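# Set the red wire apart from all the other wires

## Task

Put the red wire down on the table on its own, so that it lies at least a hand's width away from each of the other wires, and keep every wire fully on the table, since one dangling over the edge can count as failure.

## Robot and tools

Robot: two arms, left_arm and right_arm, each with a two-finger gripper and a wrist camera. Calibrated base positions in the scene frame: left_arm (+0.006, +0.341, +0.009) m, right_arm (-0.005, -0.275, +0.011) m, both nearly unrotated. Fixed cameras: cam_head_left, cam_head_right, cam_high, cam_low (all 672x504), plus cam_left_wrist and cam_right_wrist. Loose objects may occasionally get a small external nudge.

Frame: the scene frame has its origin at table-top height, halfway between the nominal bases, roughly 5 to 10 cm behind the near table edge. +x points out over the table, +y toward left_arm, +z up. Arm names do not match image left and right. Reported positions and orientations can be off by a few centimetres, more at long reach. A gripper's fingers point along its own +z and open and close along its own y. end_effector_position is the spot between the pads, about 1 cm behind the tips.

Row layout, shared by execute_actions and move: 14 numbers, each in [-1, 1]. Numbers 1 to 7 are left_arm: dx, dy, dz, rx, ry, rz, opening. Numbers 8 to 14 are right_arm in the same order. Always send all 14 even if one arm is idle. dx, dy, dz, rx, ry, rz are an offset, not a pose: they count from that arm's Hand target as it was when the action or move began, along scene-frame axes, and the rotation (rx, ry, rz as one rotation vector) turns about the Hand target position. Scale: 1.0 equals 0.6 m or 180 degrees. A translation longer than 1.0 may be cut back along its direction. Sending the same offset again moves the arm further. Six zeros re-request the current Hand target. Opening is absolute: +1 fully open (0.093 m), -1 closed. A 0 in the opening slot is a real command, so repeat the current opening to keep a gripper unchanged.

execute_actions(actions, cameras): actions is a list of actions; each action is a list of up to 15 rows, one per 1/30 s step; a short action repeats its last row to fill 15 steps. Every row counts from the action's start pose, not the previous row. Images return only when actions is empty or cameras requests them. cameras: list of names, ["all"], or [] for none; an unknown name voids the call.

move(target, speed, blend, opening_speed, grip_force, blocking, cameras): straight-line path toward target, which is one 14-number row or a list of up to 15 rows, all offsets from the same starting Hand targets. speed in m/s, 0.002 to 2.9, default 0.25 (turns up to twice that in rad/s), one value or one per target. blend in m rounds corners at intermediate targets; 0 stops at each. opening_speed, 0.2 or more per second on the -1 to +1 scale, ramps the fingers. grip_force in newtons per pad, 10 to 50 (50 = full), persists; low values close slowly. blocking=false returns after about 0.5 s while the move continues. All paths share a 10 s cap. Paths do not avoid obstacles or the other arm; faster moves overshoot more and hit harder. Avoid routing a gripper close to its own base. The result adds a move: line such as done, off_target, moving, held or fault, plus limits (paced = clipped pose, held = steps withheld). done means within 10 mm and 2 degrees; neither done nor off_target says anything about contact.

wait(seconds 0 to 10): lets time pass; a running move continues. stop: brakes a running move. zoom_image(camera, region [x0, y0, x1, y1] pixels, at most 504 by 504): closer look at the latest image of a camera. finished_scene(scene): ends the scene with its number; the goal must hold with no robot help; call nothing after it.

Results: each gripper's end_effector_position (m) and end_effector_quat_wxyz, the Hand target (the next offsets' base), Tool commands, Joint positions (gripper opening in m last), joint velocities, joint torques (arm weight included, offsets and noise; joints 1 to 3 wrap at ±28 N m) and grip_measured (+1 open, -1 closed). Pads meet near -0.94; each millimetre of object width adds about 0.0208. Readings may sit up to about 0.02 high. Holding a thin thing and holding nothing look alike at -1, so check with cameras. To hold, keep sending the closing number; to release, send a number clearly above the width reading.

Motion notes: commanded orientation is clipped to within 40 degrees of the measured one each step. Friction and weight can leave a gripper short, low or tilted, and tiny moves can go sideways; check after each move and correct tilt. A blocked arm keeps pushing; command its target back past the gripper to release. Joint ranges (rad): waist -2.618 to 3.054, shoulder 0.000 to 3.142, elbow 0.000 to 3.142 (straight 2.901), wrist pitch -1.571 to 1.571, wrist yaw -1.571 to 1.571, wrist roll -2.094 to 2.094.

Avoid: dropping or flinging wires, letting go while a wire moves, leaving any wire off or hanging from the table, hitting the table, bar, plate or rail (up to about 3 cm above the table, no warning), any contact between the arms or grippers (the clearance check does not cover grippers and wrist cameras), strain on camera cables, and holding loads or pushing at unreachable poses for long: motors warn with MOTOR HOT at 75 °C, fold the arm at 90 °C and drop it at 100 °C.

Each tool is called after "Call:" as name([rows], argument=value, ...), one row to a line, values as JSON.

## Session

Call:
execute_actions(actions=[])

Scene clock: 0.00 s.
left_arm: end_effector_position=(+0.3776, +0.3314, +0.4145) grip_measured=+1.000 end_effector_quat_wxyz=(+0.710, +0.008, +0.704, -0.002) | right_arm: end_effector_position=(+0.2999, +0.0532, +0.2659) grip_measured=-0.915 end_effector_quat_wxyz=(-0.452, +0.534, -0.557, -0.446)
Joint positions: left_arm=[0 1.047 1.047 0 0 0 0.093] | right_arm=[0.477 1.538 1.084 0.153 -1.045 -0.274 0.001]
Joint velocities: within noise
Joint torques (N m): no reading
Heat: left arm: 29 °C; right arm: 29 °C.
Hand target: left_arm +0.3753, +0.3316, +0.4263; +0.721, +0.008, +0.693, -0.002 | right_arm +0.2997, +0.0523, +0.2706; -0.456, +0.535, -0.555, -0.445
Tool commands: left_gripper/opening=+1.0 right_gripper/opening=-0.92224

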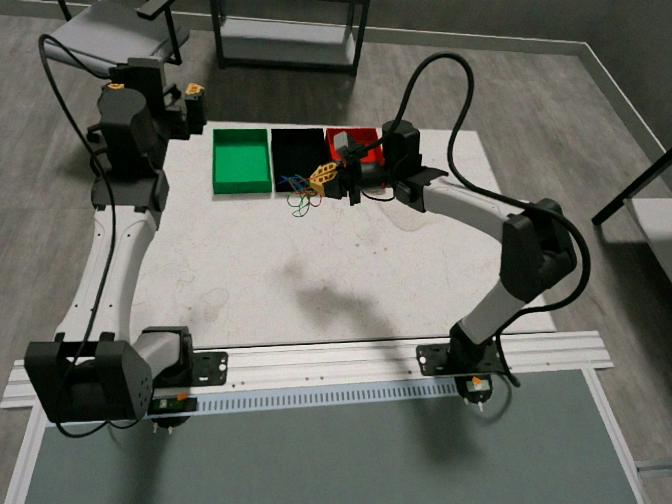

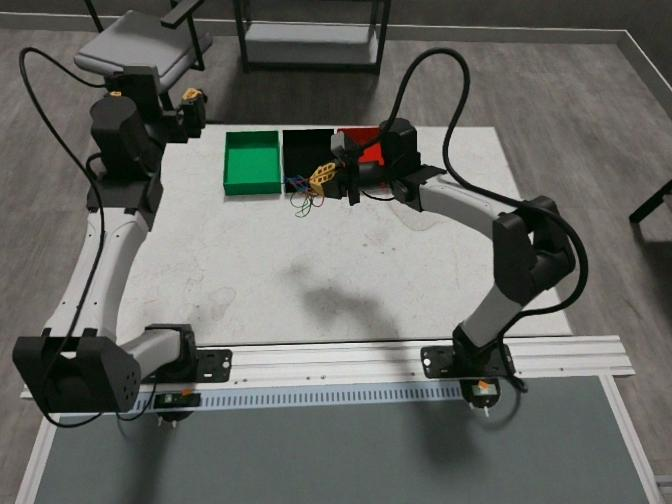

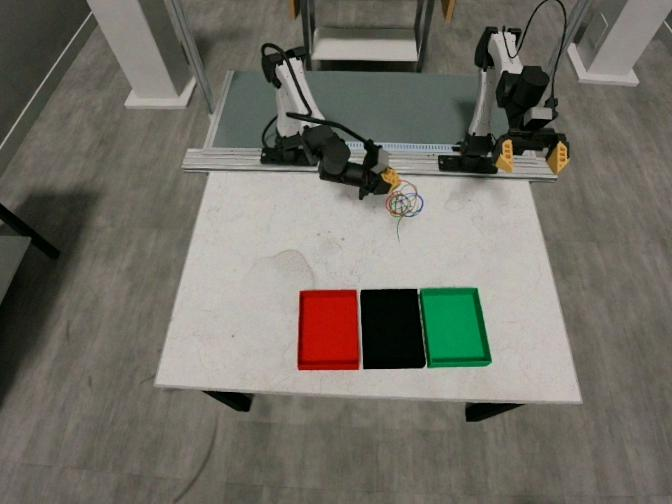

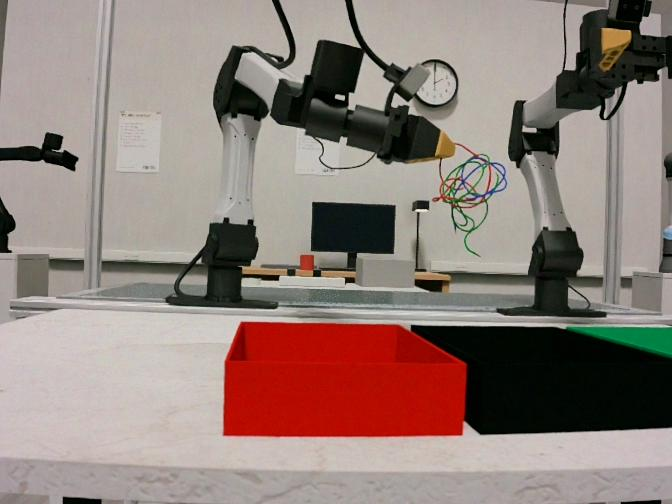

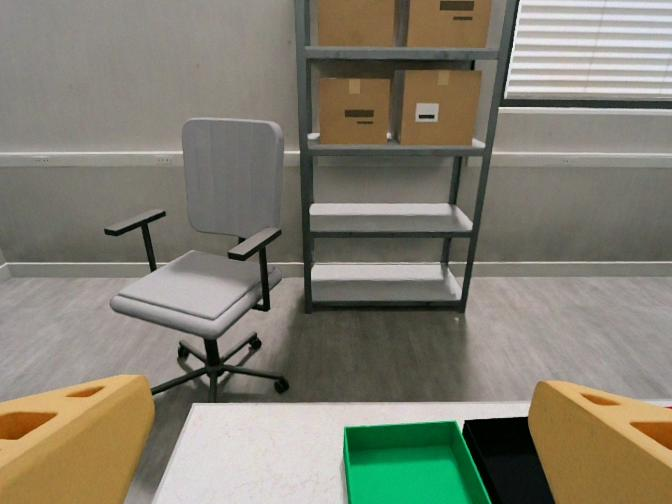

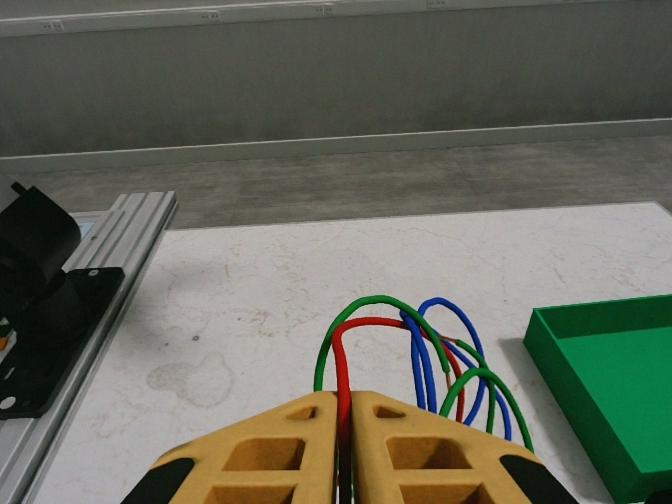

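Call:
zoom_image(camera="cam_low", region=[400, 120, 530, 270])

Call:
zoom_image(camera="cam_right_wrist", region=[280, 270, 560, 480])

Call:
zoom_image(camera="cam_head_left", region=[260, 150, 360, 230])

Call:
zoom_image(camera="cam_high", region=[360, 150, 440, 250])

Scaled by 3.360 from the camera's 672x504 image, which has a finer 960x720 frame.

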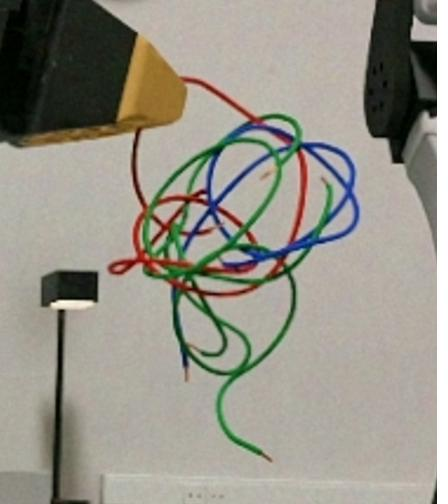

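Scaled by 1.800 from the camera's 672x504 image, which has a finer 960x720 frame.

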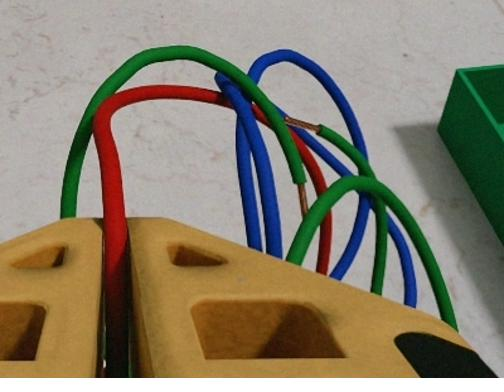

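Scaled by 5.040 from the camera's 672x504 image, which has a finer 960x720 frame.

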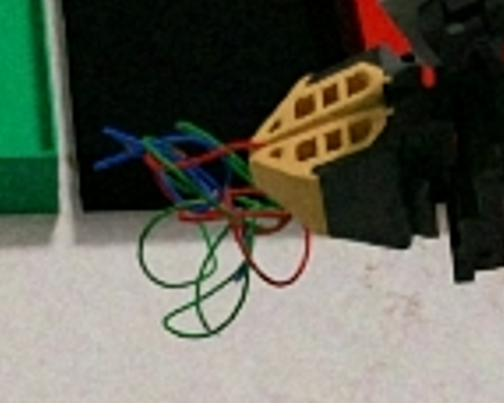

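Scaled by 5.040 from the camera's 672x504 image, which has a finer 960x720 frame.

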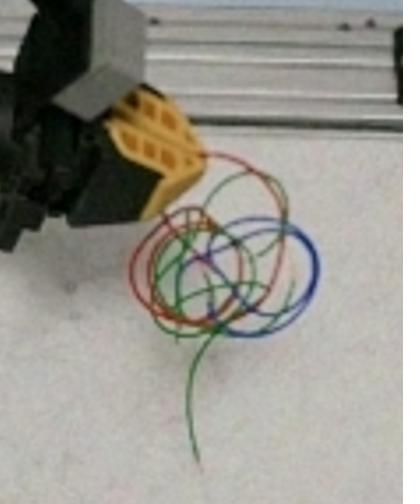

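Call:
move(target=[-0.1255,-0.12,-0.4355,0,0,-0.4167,1,0,0,0,0,0,0,-1], speed=0.5, cameras=["all"])

Scene clock: 13.47 s.
left_arm: end_effector_position=(+0.3028, +0.2617, +0.1643) grip_measured=+1.000 end_effector_quat_wxyz=(+0.570, +0.413, +0.575, -0.416) | right_arm: end_effector_position=(+0.2999, +0.0532, +0.2659) grip_measured=-0.968 end_effector_quat_wxyz=(-0.452, +0.534, -0.557, -0.446)
Joint positions: left_arm=[0.339 1.636 0.47 0.855 1.577 0.292 0.093] | right_arm=[0.477 1.538 1.084 0.152 -1.045 -0.274 0]
Joint torques (N m): left_arm=[-0.7 -5.72 4.07 1.49 0.14 -0.04] | right_arm=[-0.05 -7.47 7.43 1.88 -0.1 0.09]
Heat: left arm: 33 °C; right arm: 32 °C.
Hand target: left_arm +0.3000, +0.2596, +0.1650; +0.571, +0.428, +0.545, -0.441 | right_arm +0.2997, +0.0523, +0.2706; -0.456, +0.535, -0.555, -0.445
Off the commanded pose: left_arm 0.004 m, 5 deg | right_arm 0.005 m, 1 deg.
joint sent to its limit (left arm) — joint 5 (wrist yaw), upper limit. The joint targets are off in orientation, not in position.
move: off_target (left_arm)

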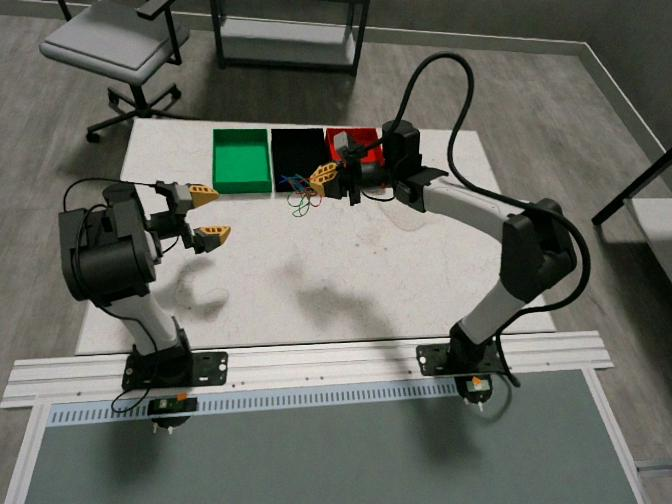

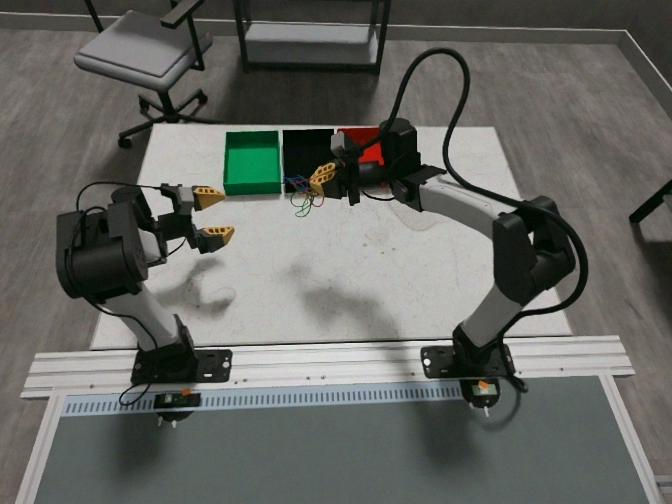

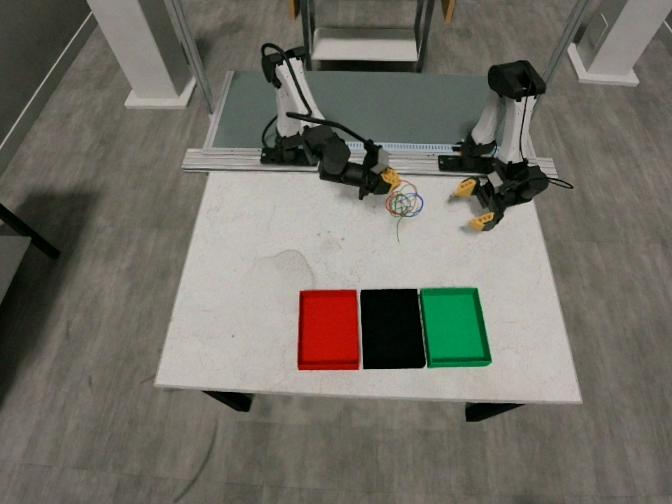

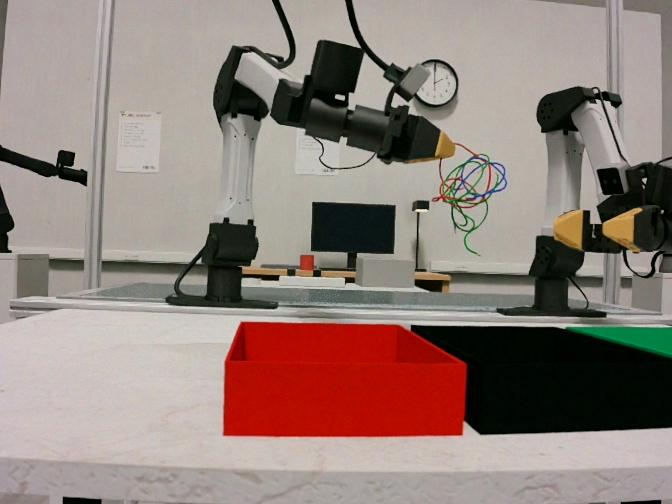

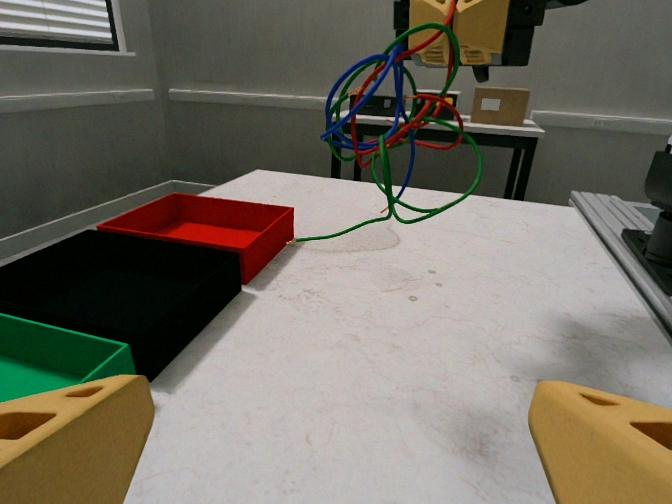

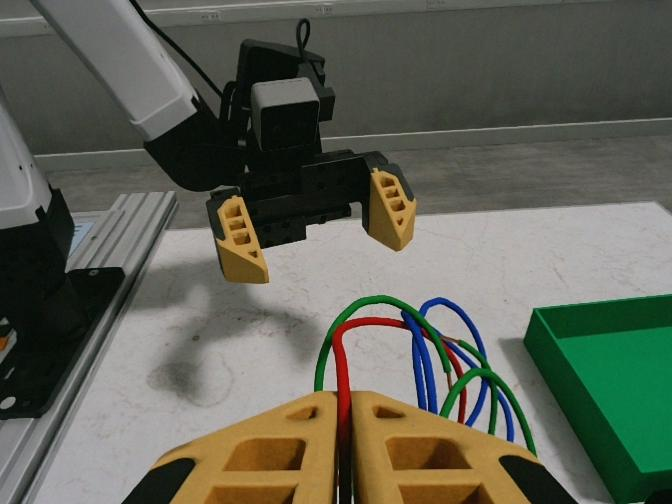

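Call:
zoom_image(camera="cam_left_wrist", region=[280, 0, 500, 250])

Call:
zoom_image(camera="cam_low", region=[400, 120, 672, 270])

Scaled by 2.016 from the camera's 672x504 image, which has a finer 960x720 frame.

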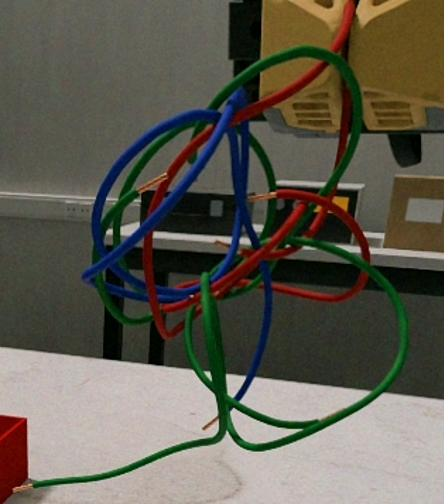

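Scaled by 1.853 from the camera's 672x504 image, which has a finer 960x720 frame.

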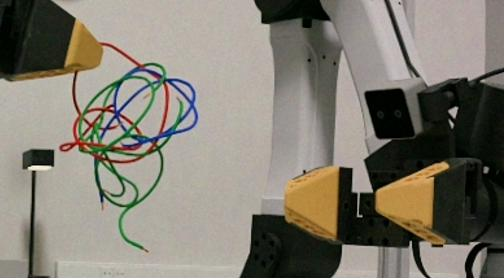

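Call:
move(target=[0.016,-0.262,0.01,0,0,0,1,0,0,0,0,0,0,-1], speed=0.2, cameras=["cam_low","cam_left_wrist","cam_right_wrist","cam_high","cam_head_left"])

Call:
zoom_image(camera="cam_low", region=[400, 120, 600, 270])

Call:
zoom_image(camera="cam_left_wrist", region=[100, 0, 600, 500])

Scene clock: 28.30 s.
left_arm: end_effector_position=(+0.3066, +0.1050, +0.1658) grip_measured=+1.000 end_effector_quat_wxyz=(+0.562, +0.427, +0.553, -0.443) | right_arm: end_effector_position=(+0.2999, +0.0532, +0.2659) grip_measured=-0.968 end_effector_quat_wxyz=(-0.452, +0.534, -0.557, -0.446)
Joint positions: left_arm=[-0.25 1.804 0.47 1.396 1.059 -0.076 0.093] | right_arm=[0.477 1.538 1.084 0.152 -1.045 -0.274 0]
Joint torques (N m): left_arm=[-0.73 -5.76 5.18 1.97 -0.23 -0.16] | right_arm=[-0.05 -7.46 7.43 1.89 -0.1 0.09]
Heat: left arm: 32 °C; right arm: 34 °C.
Hand target: left_arm +0.3097, +0.1024, +0.1710; +0.571, +0.428, +0.545, -0.441 | right_arm +0.2997, +0.0523, +0.2706; -0.456, +0.535, -0.555, -0.445
Off the commanded pose: left_arm 0.007 m, 1 deg | right_arm 0.005 m, 0 deg.
move: done
Images, in order (width x height): cam_head_left 672x504, cam_high 672x504, cam_low 672x504, cam_left_wrist 672x504, cam_right_wrist 672x504.

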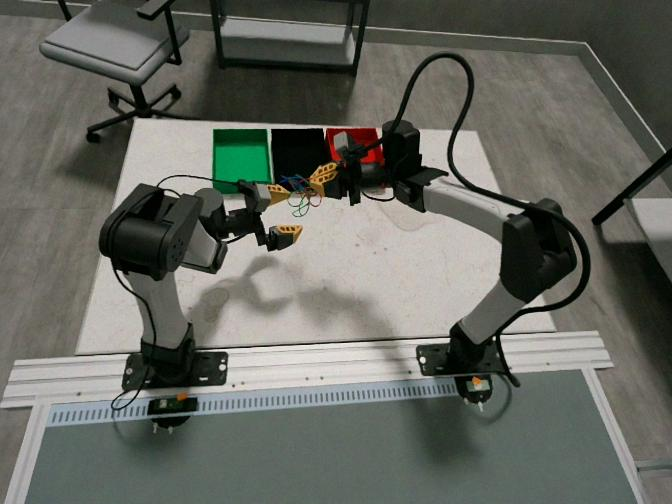

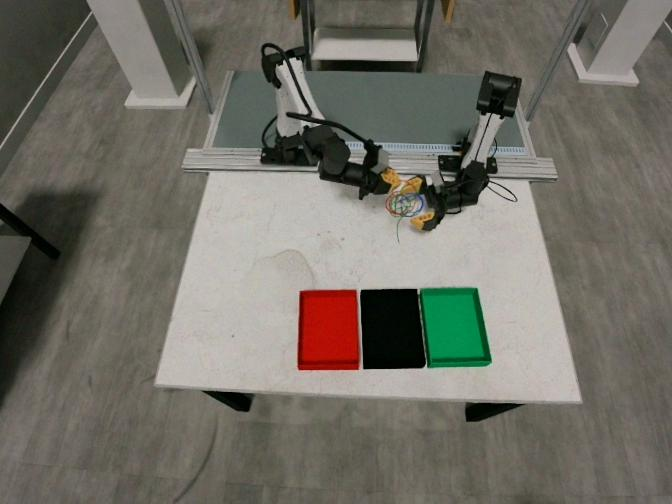

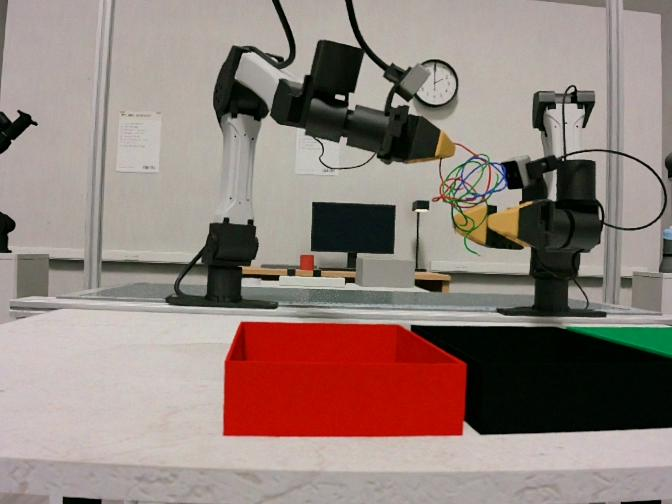

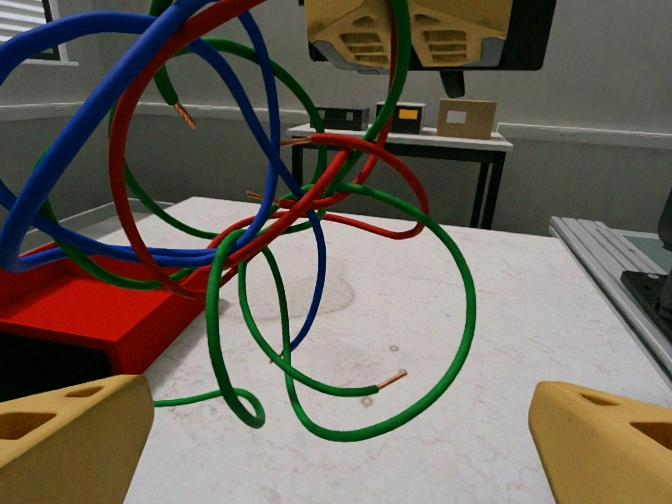

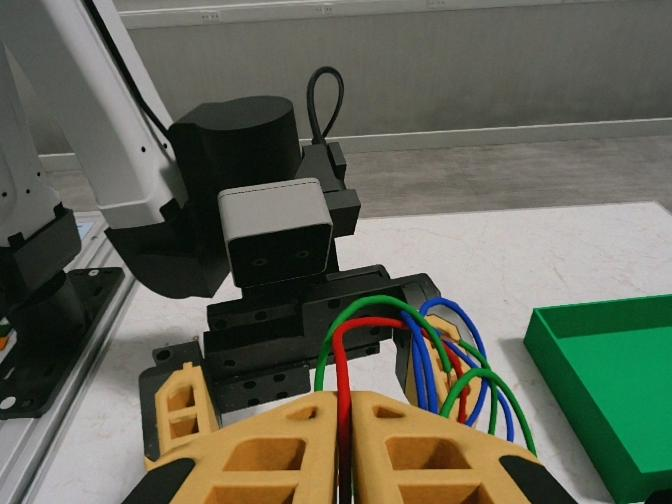

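Scaled by 2.520 from the camera's 672x504 image, which has a finer 960x720 frame.

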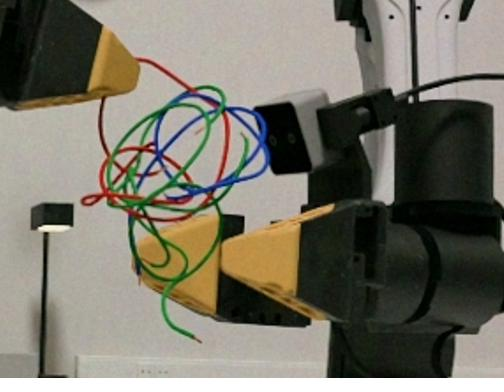

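Scaled by 1.008 from the camera's 672x504 image, which has a finer 960x720 frame.

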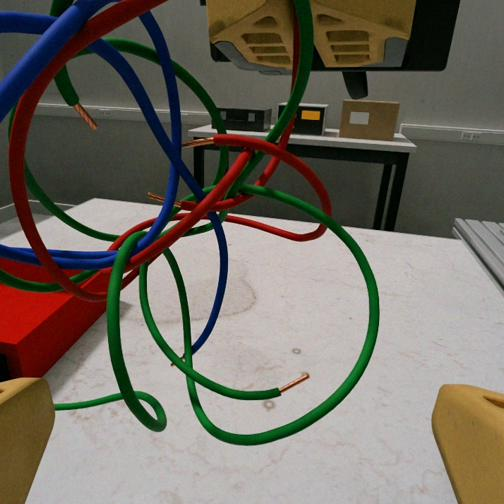

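Call:
move([
  [0.008,-0.022,0.004,0,0,0,1,0,0,0,0,0,0,-1],
  [0.008,-0.022,0.004,0,0,0,-1,0,0,0,0,0,0,-1],
], speed=0.15, opening_speed=1.5, cameras=["cam_low","cam_left_wrist","cam_right_wrist"])

Call:
zoom_image(camera="cam_low", region=[400, 120, 600, 270])

Call:
zoom_image(camera="cam_left_wrist", region=[100, 0, 600, 500])

Scene clock: 35.53 s.
left_arm: end_effector_position=(+0.3078, +0.0925, +0.1669) grip_measured=-0.976 end_effector_quat_wxyz=(+0.561, +0.426, +0.553, -0.445) | right_arm: end_effector_position=(+0.2999, +0.0532, +0.2657) grip_measured=-0.968 end_effector_quat_wxyz=(-0.452, +0.534, -0.558, -0.447)
Joint positions: left_arm=[-0.292 1.813 0.491 1.383 1.019 -0.076 0] | right_arm=[0.477 1.538 1.084 0.152 -1.045 -0.274 0]
Joint torques (N m): left_arm=[-0.58 -5.93 6.5 1.82 -0.24 -0.12] | right_arm=[-0.05 -7.46 7.41 1.89 -0.1 0.09]
Heat: left arm: 32 °C; right arm: 35 °C.
Hand target: left_arm +0.3144, +0.0892, +0.1733; +0.571, +0.428, +0.545, -0.441 | right_arm +0.2997, +0.0523, +0.2706; -0.456, +0.535, -0.555, -0.445
Off the commanded pose: left_arm 0.010 m, 2 deg | right_arm 0.005 m, 1 deg.
move: done
Images, in order (width x height): cam_low 672x504, cam_left_wrist 672x504, cam_right_wrist 672x504.

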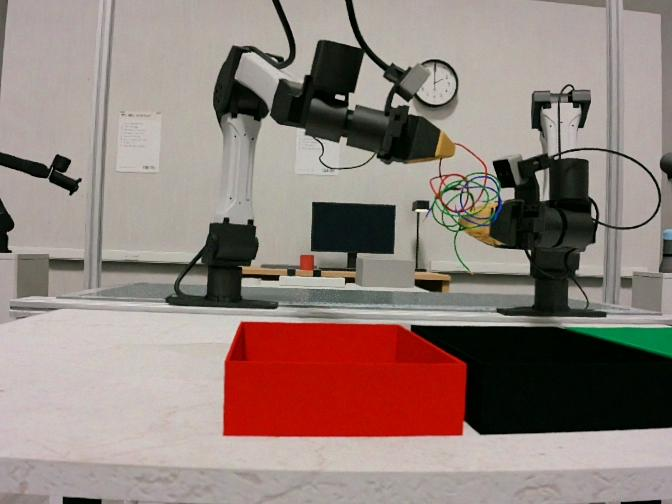

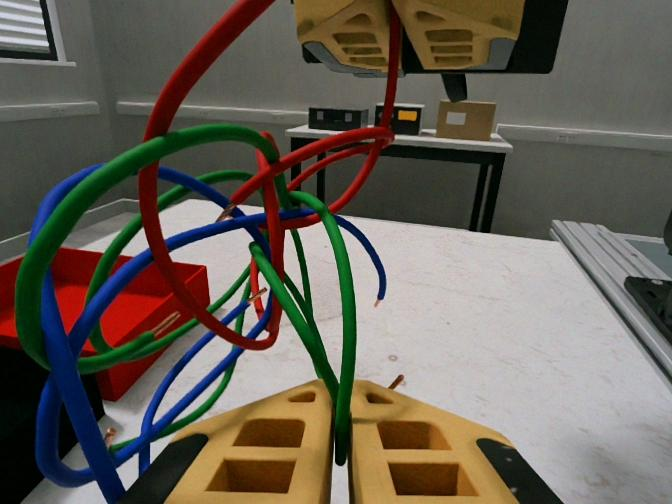

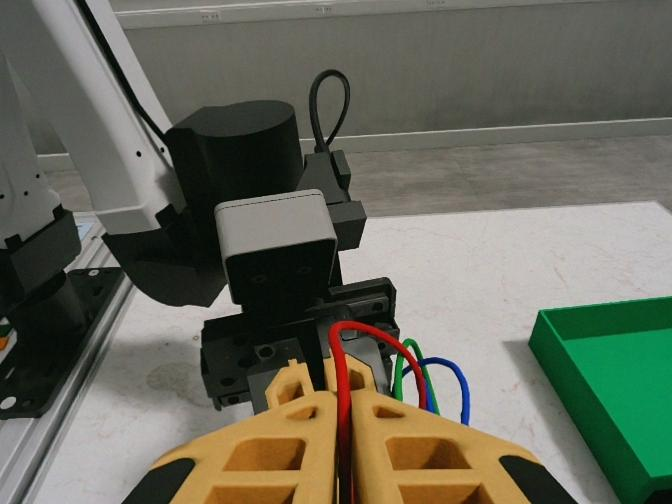

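Scaled by 2.520 from the camera's 672x504 image, which has a finer 960x720 frame.

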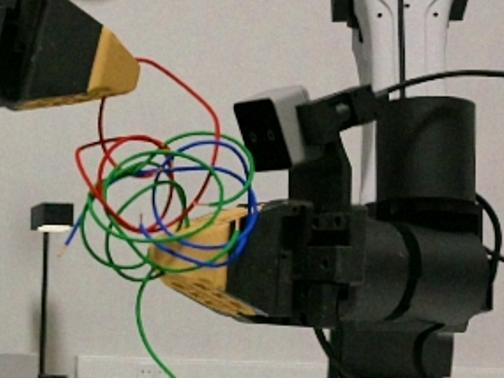

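Scaled by 1.008 from the camera's 672x504 image, which has a finer 960x720 frame.

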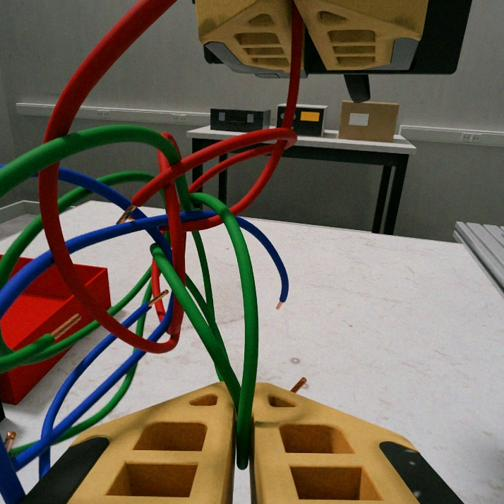

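Call:
move(target=[0,0,0,0,0,0,-1,0,-0.07,0.2,0,0,0,-1], speed=0.15, cameras=["cam_low","cam_left_wrist","cam_high"])

Call:
zoom_image(camera="cam_low", region=[380, 40, 600, 270])

Call:
zoom_image(camera="cam_left_wrist", region=[100, 0, 600, 500])

Scene clock: 39.50 s.
left_arm: end_effector_position=(+0.3079, +0.0925, +0.1669) grip_measured=-0.976 end_effector_quat_wxyz=(+0.561, +0.426, +0.553, -0.445) | right_arm: end_effector_position=(+0.3029, +0.0132, +0.3759) grip_measured=-0.968 end_effector_quat_wxyz=(-0.442, +0.524, -0.573, -0.448)
Joint positions: left_arm=[-0.292 1.813 0.491 1.383 1.018 -0.076 0] | right_arm=[0.352 1.487 1.51 -0.434 -1.148 -0.353 0]
Joint torques (N m): left_arm=[-0.58 -5.96 6.52 1.81 -0.23 -0.12] | right_arm=[-0.65 -6.82 8.98 1.79 -0.39 -0.1]
Heat: left arm: 32 °C; right arm: 36 °C.
Hand target: left_arm +0.3144, +0.0892, +0.1733; +0.571, +0.428, +0.545, -0.441 | right_arm +0.2996, +0.0103, +0.3907; +0.456, -0.535, +0.555, +0.445
Off the commanded pose: left_arm 0.010 m, 2 deg | right_arm 0.015 m, 3 deg.
move: off_target (right_arm)
Images, in order (width x height): cam_high 672x504, cam_low 672x504, cam_left_wrist 672x504.

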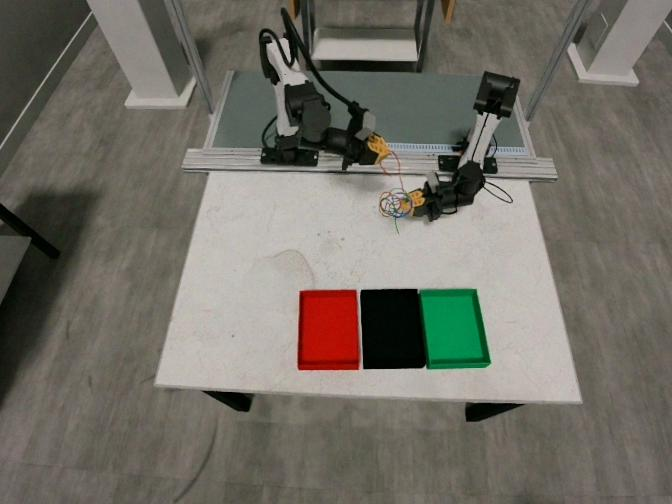

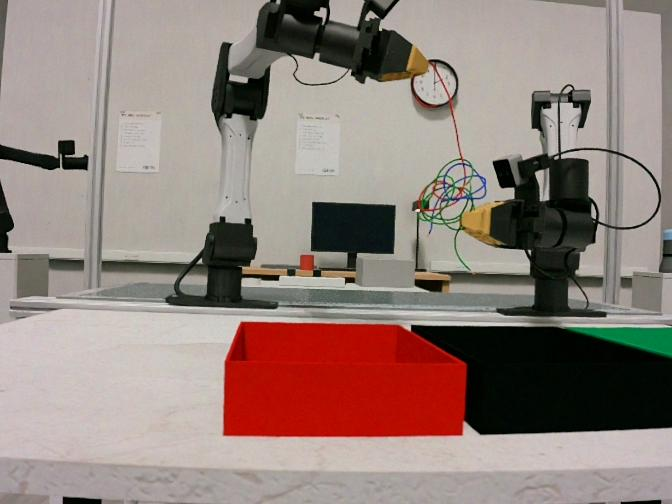

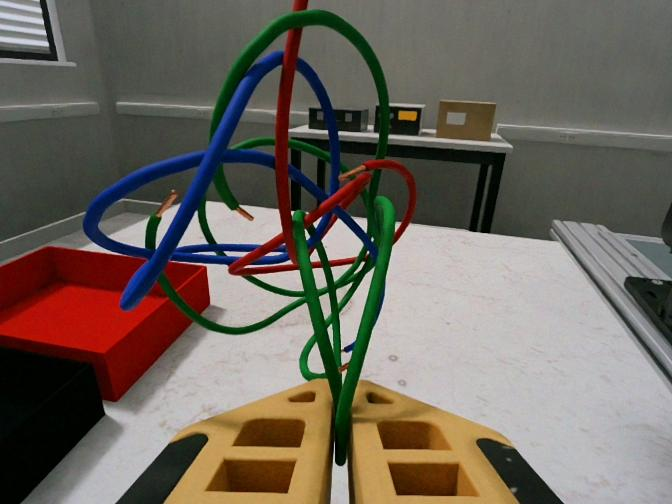

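Scaled by 2.191 from the camera's 672x504 image, which has a finer 960x720 frame.

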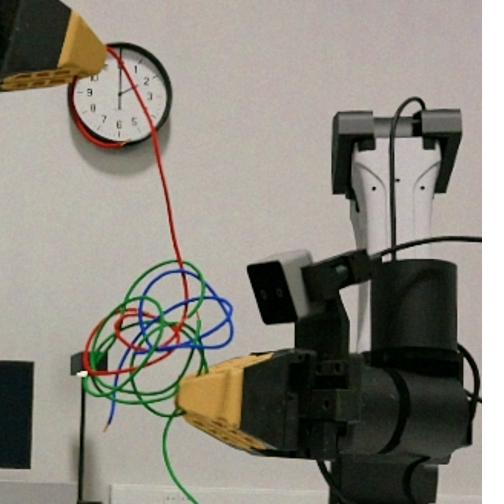

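Scaled by 1.008 from the camera's 672x504 image, which has a finer 960x720 frame.

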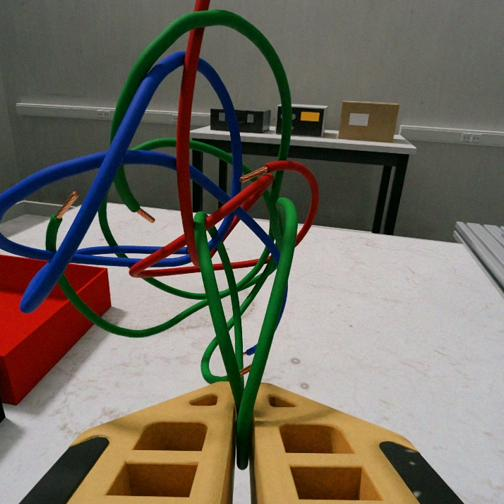

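Call:
move(target=[0,0,0,0,0,0,-1,-0.03,-0.17,0.18,0,0,0,-1], speed=0.2, cameras=["cam_low","cam_left_wrist","cam_high"])

Call:
zoom_image(camera="cam_low", region=[340, 0, 600, 280])

Scene clock: 43.67 s.
left_arm: end_effector_position=(+0.3100, +0.0905, +0.1727) grip_measured=-0.976 end_effector_quat_wxyz=(+0.569, +0.430, +0.544, -0.443) | right_arm: end_effector_position=(+0.2821, -0.0901, +0.4950) grip_measured=-0.968 end_effector_quat_wxyz=(+0.481, -0.502, +0.563, +0.447)
Joint positions: left_arm=[-0.296 1.813 0.507 1.392 1.018 -0.076 0] | right_arm=[-0.01 1.678 2.317 -1.491 -1.447 -0.851 0]
Joint torques (N m): left_arm=[-0.35 -5.9 5.34 1.71 -0.24 -0.12] | right_arm=[-0.36 -4.88 6.09 1.2 -0.51 -0.08]
Heat: left arm: 32 °C; right arm: 36 °C.
Hand target: left_arm +0.3144, +0.0892, +0.1733; +0.571, +0.428, +0.545, -0.441 | right_arm +0.2817, -0.0917, +0.4986; +0.456, -0.535, +0.555, +0.445
Off the commanded pose: left_arm 0.005 m, 0 deg | right_arm 0.004 m, 5 deg.
move: off_target (right_arm)
Images, in order (width x height): cam_high 672x504, cam_low 672x504, cam_left_wrist 672x504.

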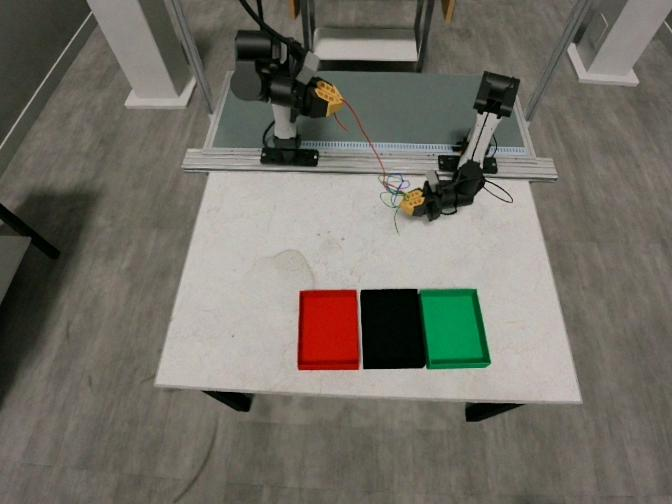

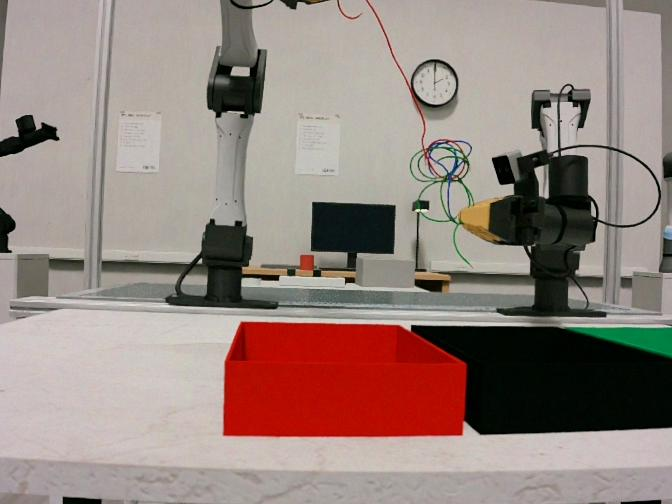

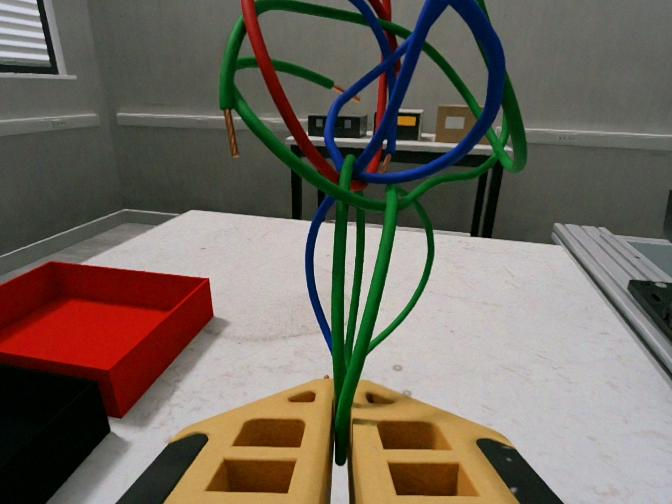

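Scaled by 1.800 from the camera's 672x504 image, which has a finer 960x720 frame.

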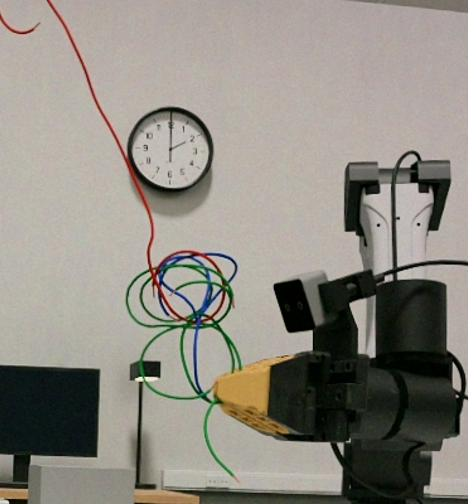

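Call:
move(target=[0,0.22,0.0,0,0,0.1,-1,0.03,-0.3,-0.04,0,0,-0.2,-1], speed=0.2, cameras=["cam_low","cam_left_wrist","cam_high"])

Call:
zoom_image(camera="cam_low", region=[260, 0, 620, 280])

Scene clock: 48.00 s.
left_arm: end_effector_position=(+0.3182, +0.2200, +0.1650) grip_measured=-0.976 end_effector_quat_wxyz=(+0.622, +0.331, +0.616, -0.352) | right_arm: end_effector_position=(+0.3041, -0.2722, +0.4732) grip_measured=-0.968 end_effector_quat_wxyz=(+0.591, -0.310, +0.694, +0.271)
Joint positions: left_arm=[0.118 1.677 0.288 1.444 1.111 -0.084 0] | right_arm=[-0.654 1.553 2.074 -1.563 -1.449 -1.02 0]
Joint torques (N m): left_arm=[0.25 -7.19 2.78 2 -0.08 -0.14] | right_arm=[-0.49 -5.78 4.01 1.03 -0.54 -0.08]
Heat: left arm: 33 °C; right arm: 36 °C.
Hand target: left_arm +0.3144, +0.2212, +0.1734; +0.633, +0.338, +0.605, -0.346 | right_arm +0.2996, -0.2717, +0.4746; +0.571, -0.337, +0.693, +0.283
Off the commanded pose: left_arm 0.009 m, 2 deg | right_arm 0.005 m, 4 deg.
joint sent to its limit (right arm) — joint 4 (wrist pitch), lower limit. The joint targets are off in orientation, not in position.
move: off_target (right_arm)
Images, in order (width x height): cam_high 672x504, cam_low 672x504, cam_left_wrist 672x504.

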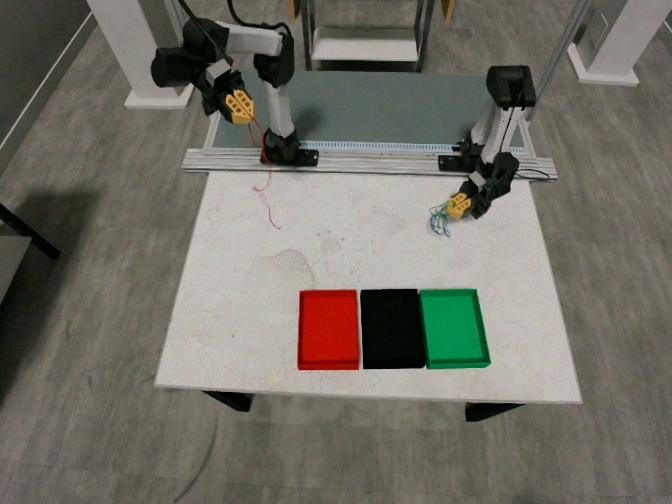

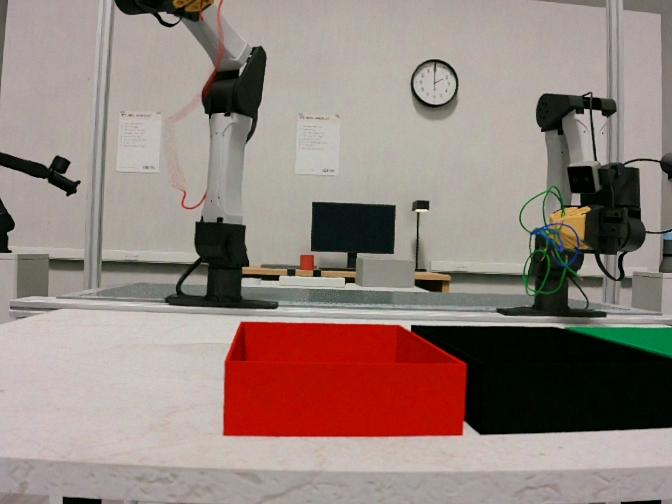

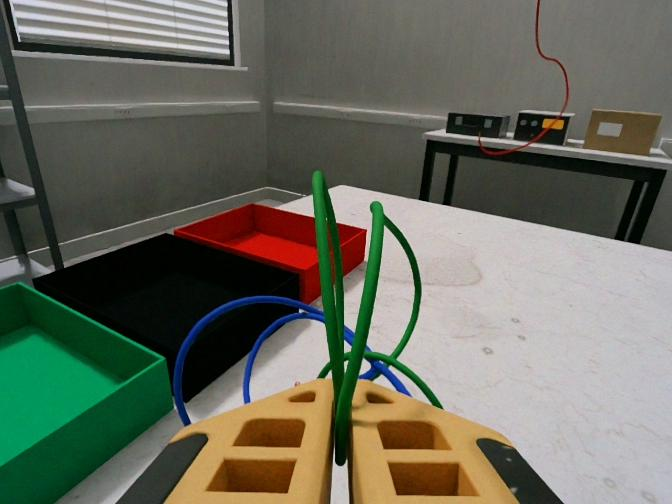

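Scaled by 1.400 from the camera's 672x504 image, which has a finer 960x720 frame.

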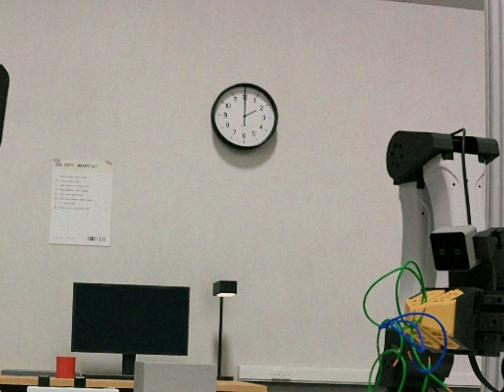

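Call:
move([
  [0.01,0.01,-0.1,0.08,0.05,0.06,-1,0,0.03,-0.36,-0.1,0.09,0,-1],
  [0.02,0.02,-0.2,0.164,0.104,0.12,-1,0.12,0.2,-0.71,-0.208,0.183,0,-1],
], speed=0.2, blend=0.03, cameras=["cam_low","cam_left_wrist","cam_right_wrist","cam_high","cam_head_left"])

Scene clock: 58.40 s.
left_arm: end_effector_position=(+0.3161, +0.2346, +0.0459) grip_measured=-0.976 end_effector_quat_wxyz=(+0.464, +0.305, +0.823, -0.117) | right_arm: end_effector_position=(+0.3652, -0.1493, +0.0487) grip_measured=-0.968 end_effector_quat_wxyz=(+0.217, -0.412, +0.874, +0.141)
Joint positions: left_arm=[-0.111 1.459 0.265 0.563 0.401 0.371 0] | right_arm=[0.145 1.757 1.064 -0.486 -0.429 -0.654 0]
Joint torques (N m): left_arm=[-0.7 -3.34 7.28 1.92 -0.09 -0.07] | right_arm=[0.06 -6.79 7.32 1.24 0.03 0.19]
Heat: left arm: 33 °C; right arm: 34 °C.
Hand target: left_arm +0.3264, +0.2331, +0.0534; +0.474, +0.309, +0.817, -0.109 | right_arm +0.3717, -0.1518, +0.0487; +0.218, -0.407, +0.877, +0.131
Off the commanded pose: left_arm 0.013 m, 2 deg | right_arm 0.007 m, 1 deg.
move: off_target (left_arm)
Images, in order (width x height): cam_head_left 672x504, cam_high 672x504, cam_low 672x504, cam_left_wrist 672x504, cam_right_wrist 672x504.

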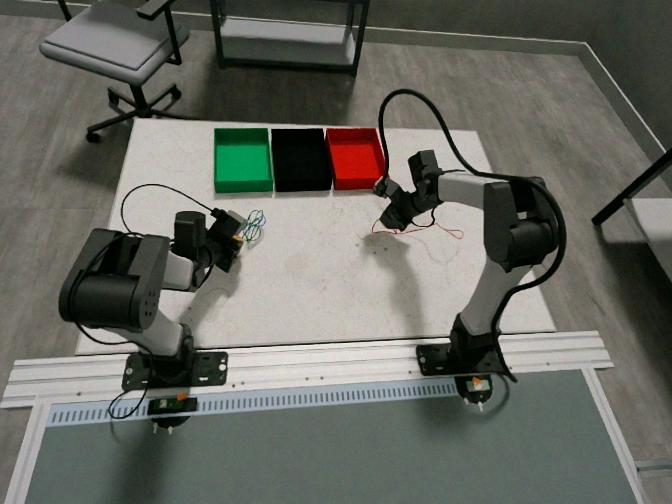

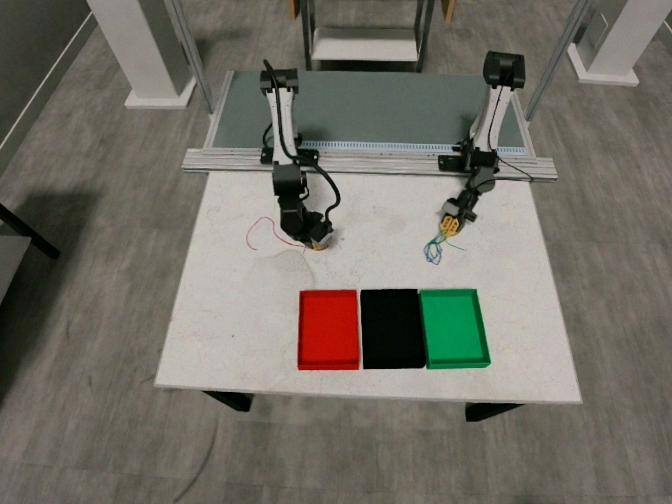

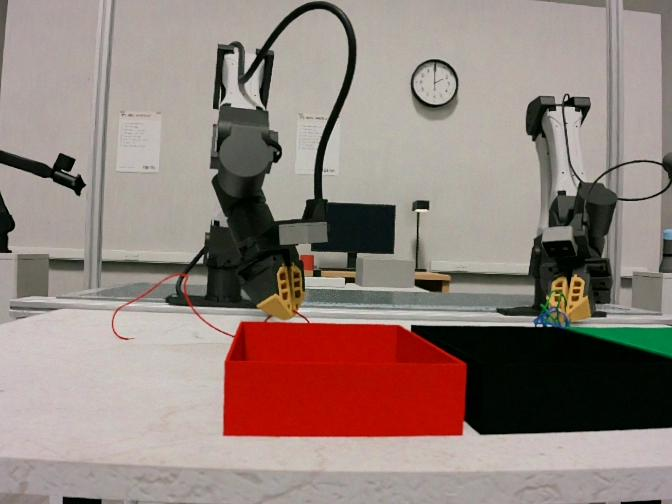

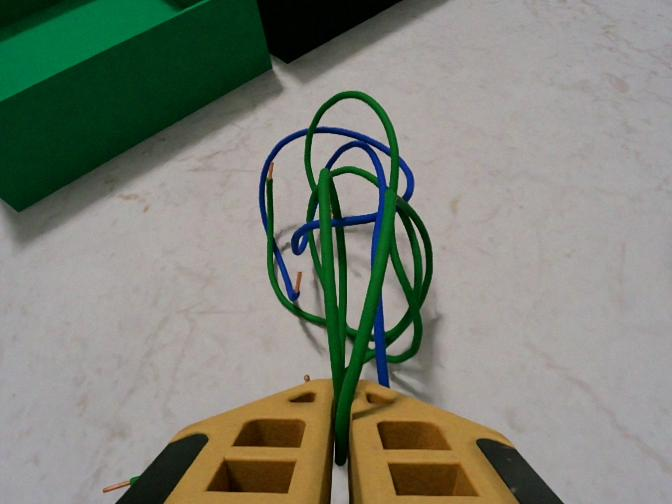

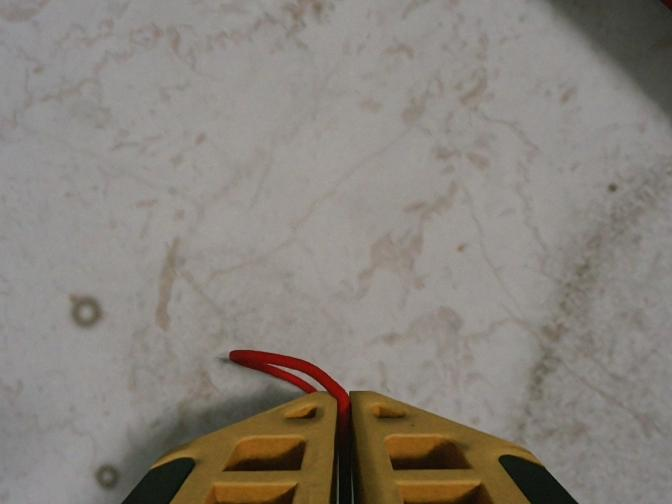

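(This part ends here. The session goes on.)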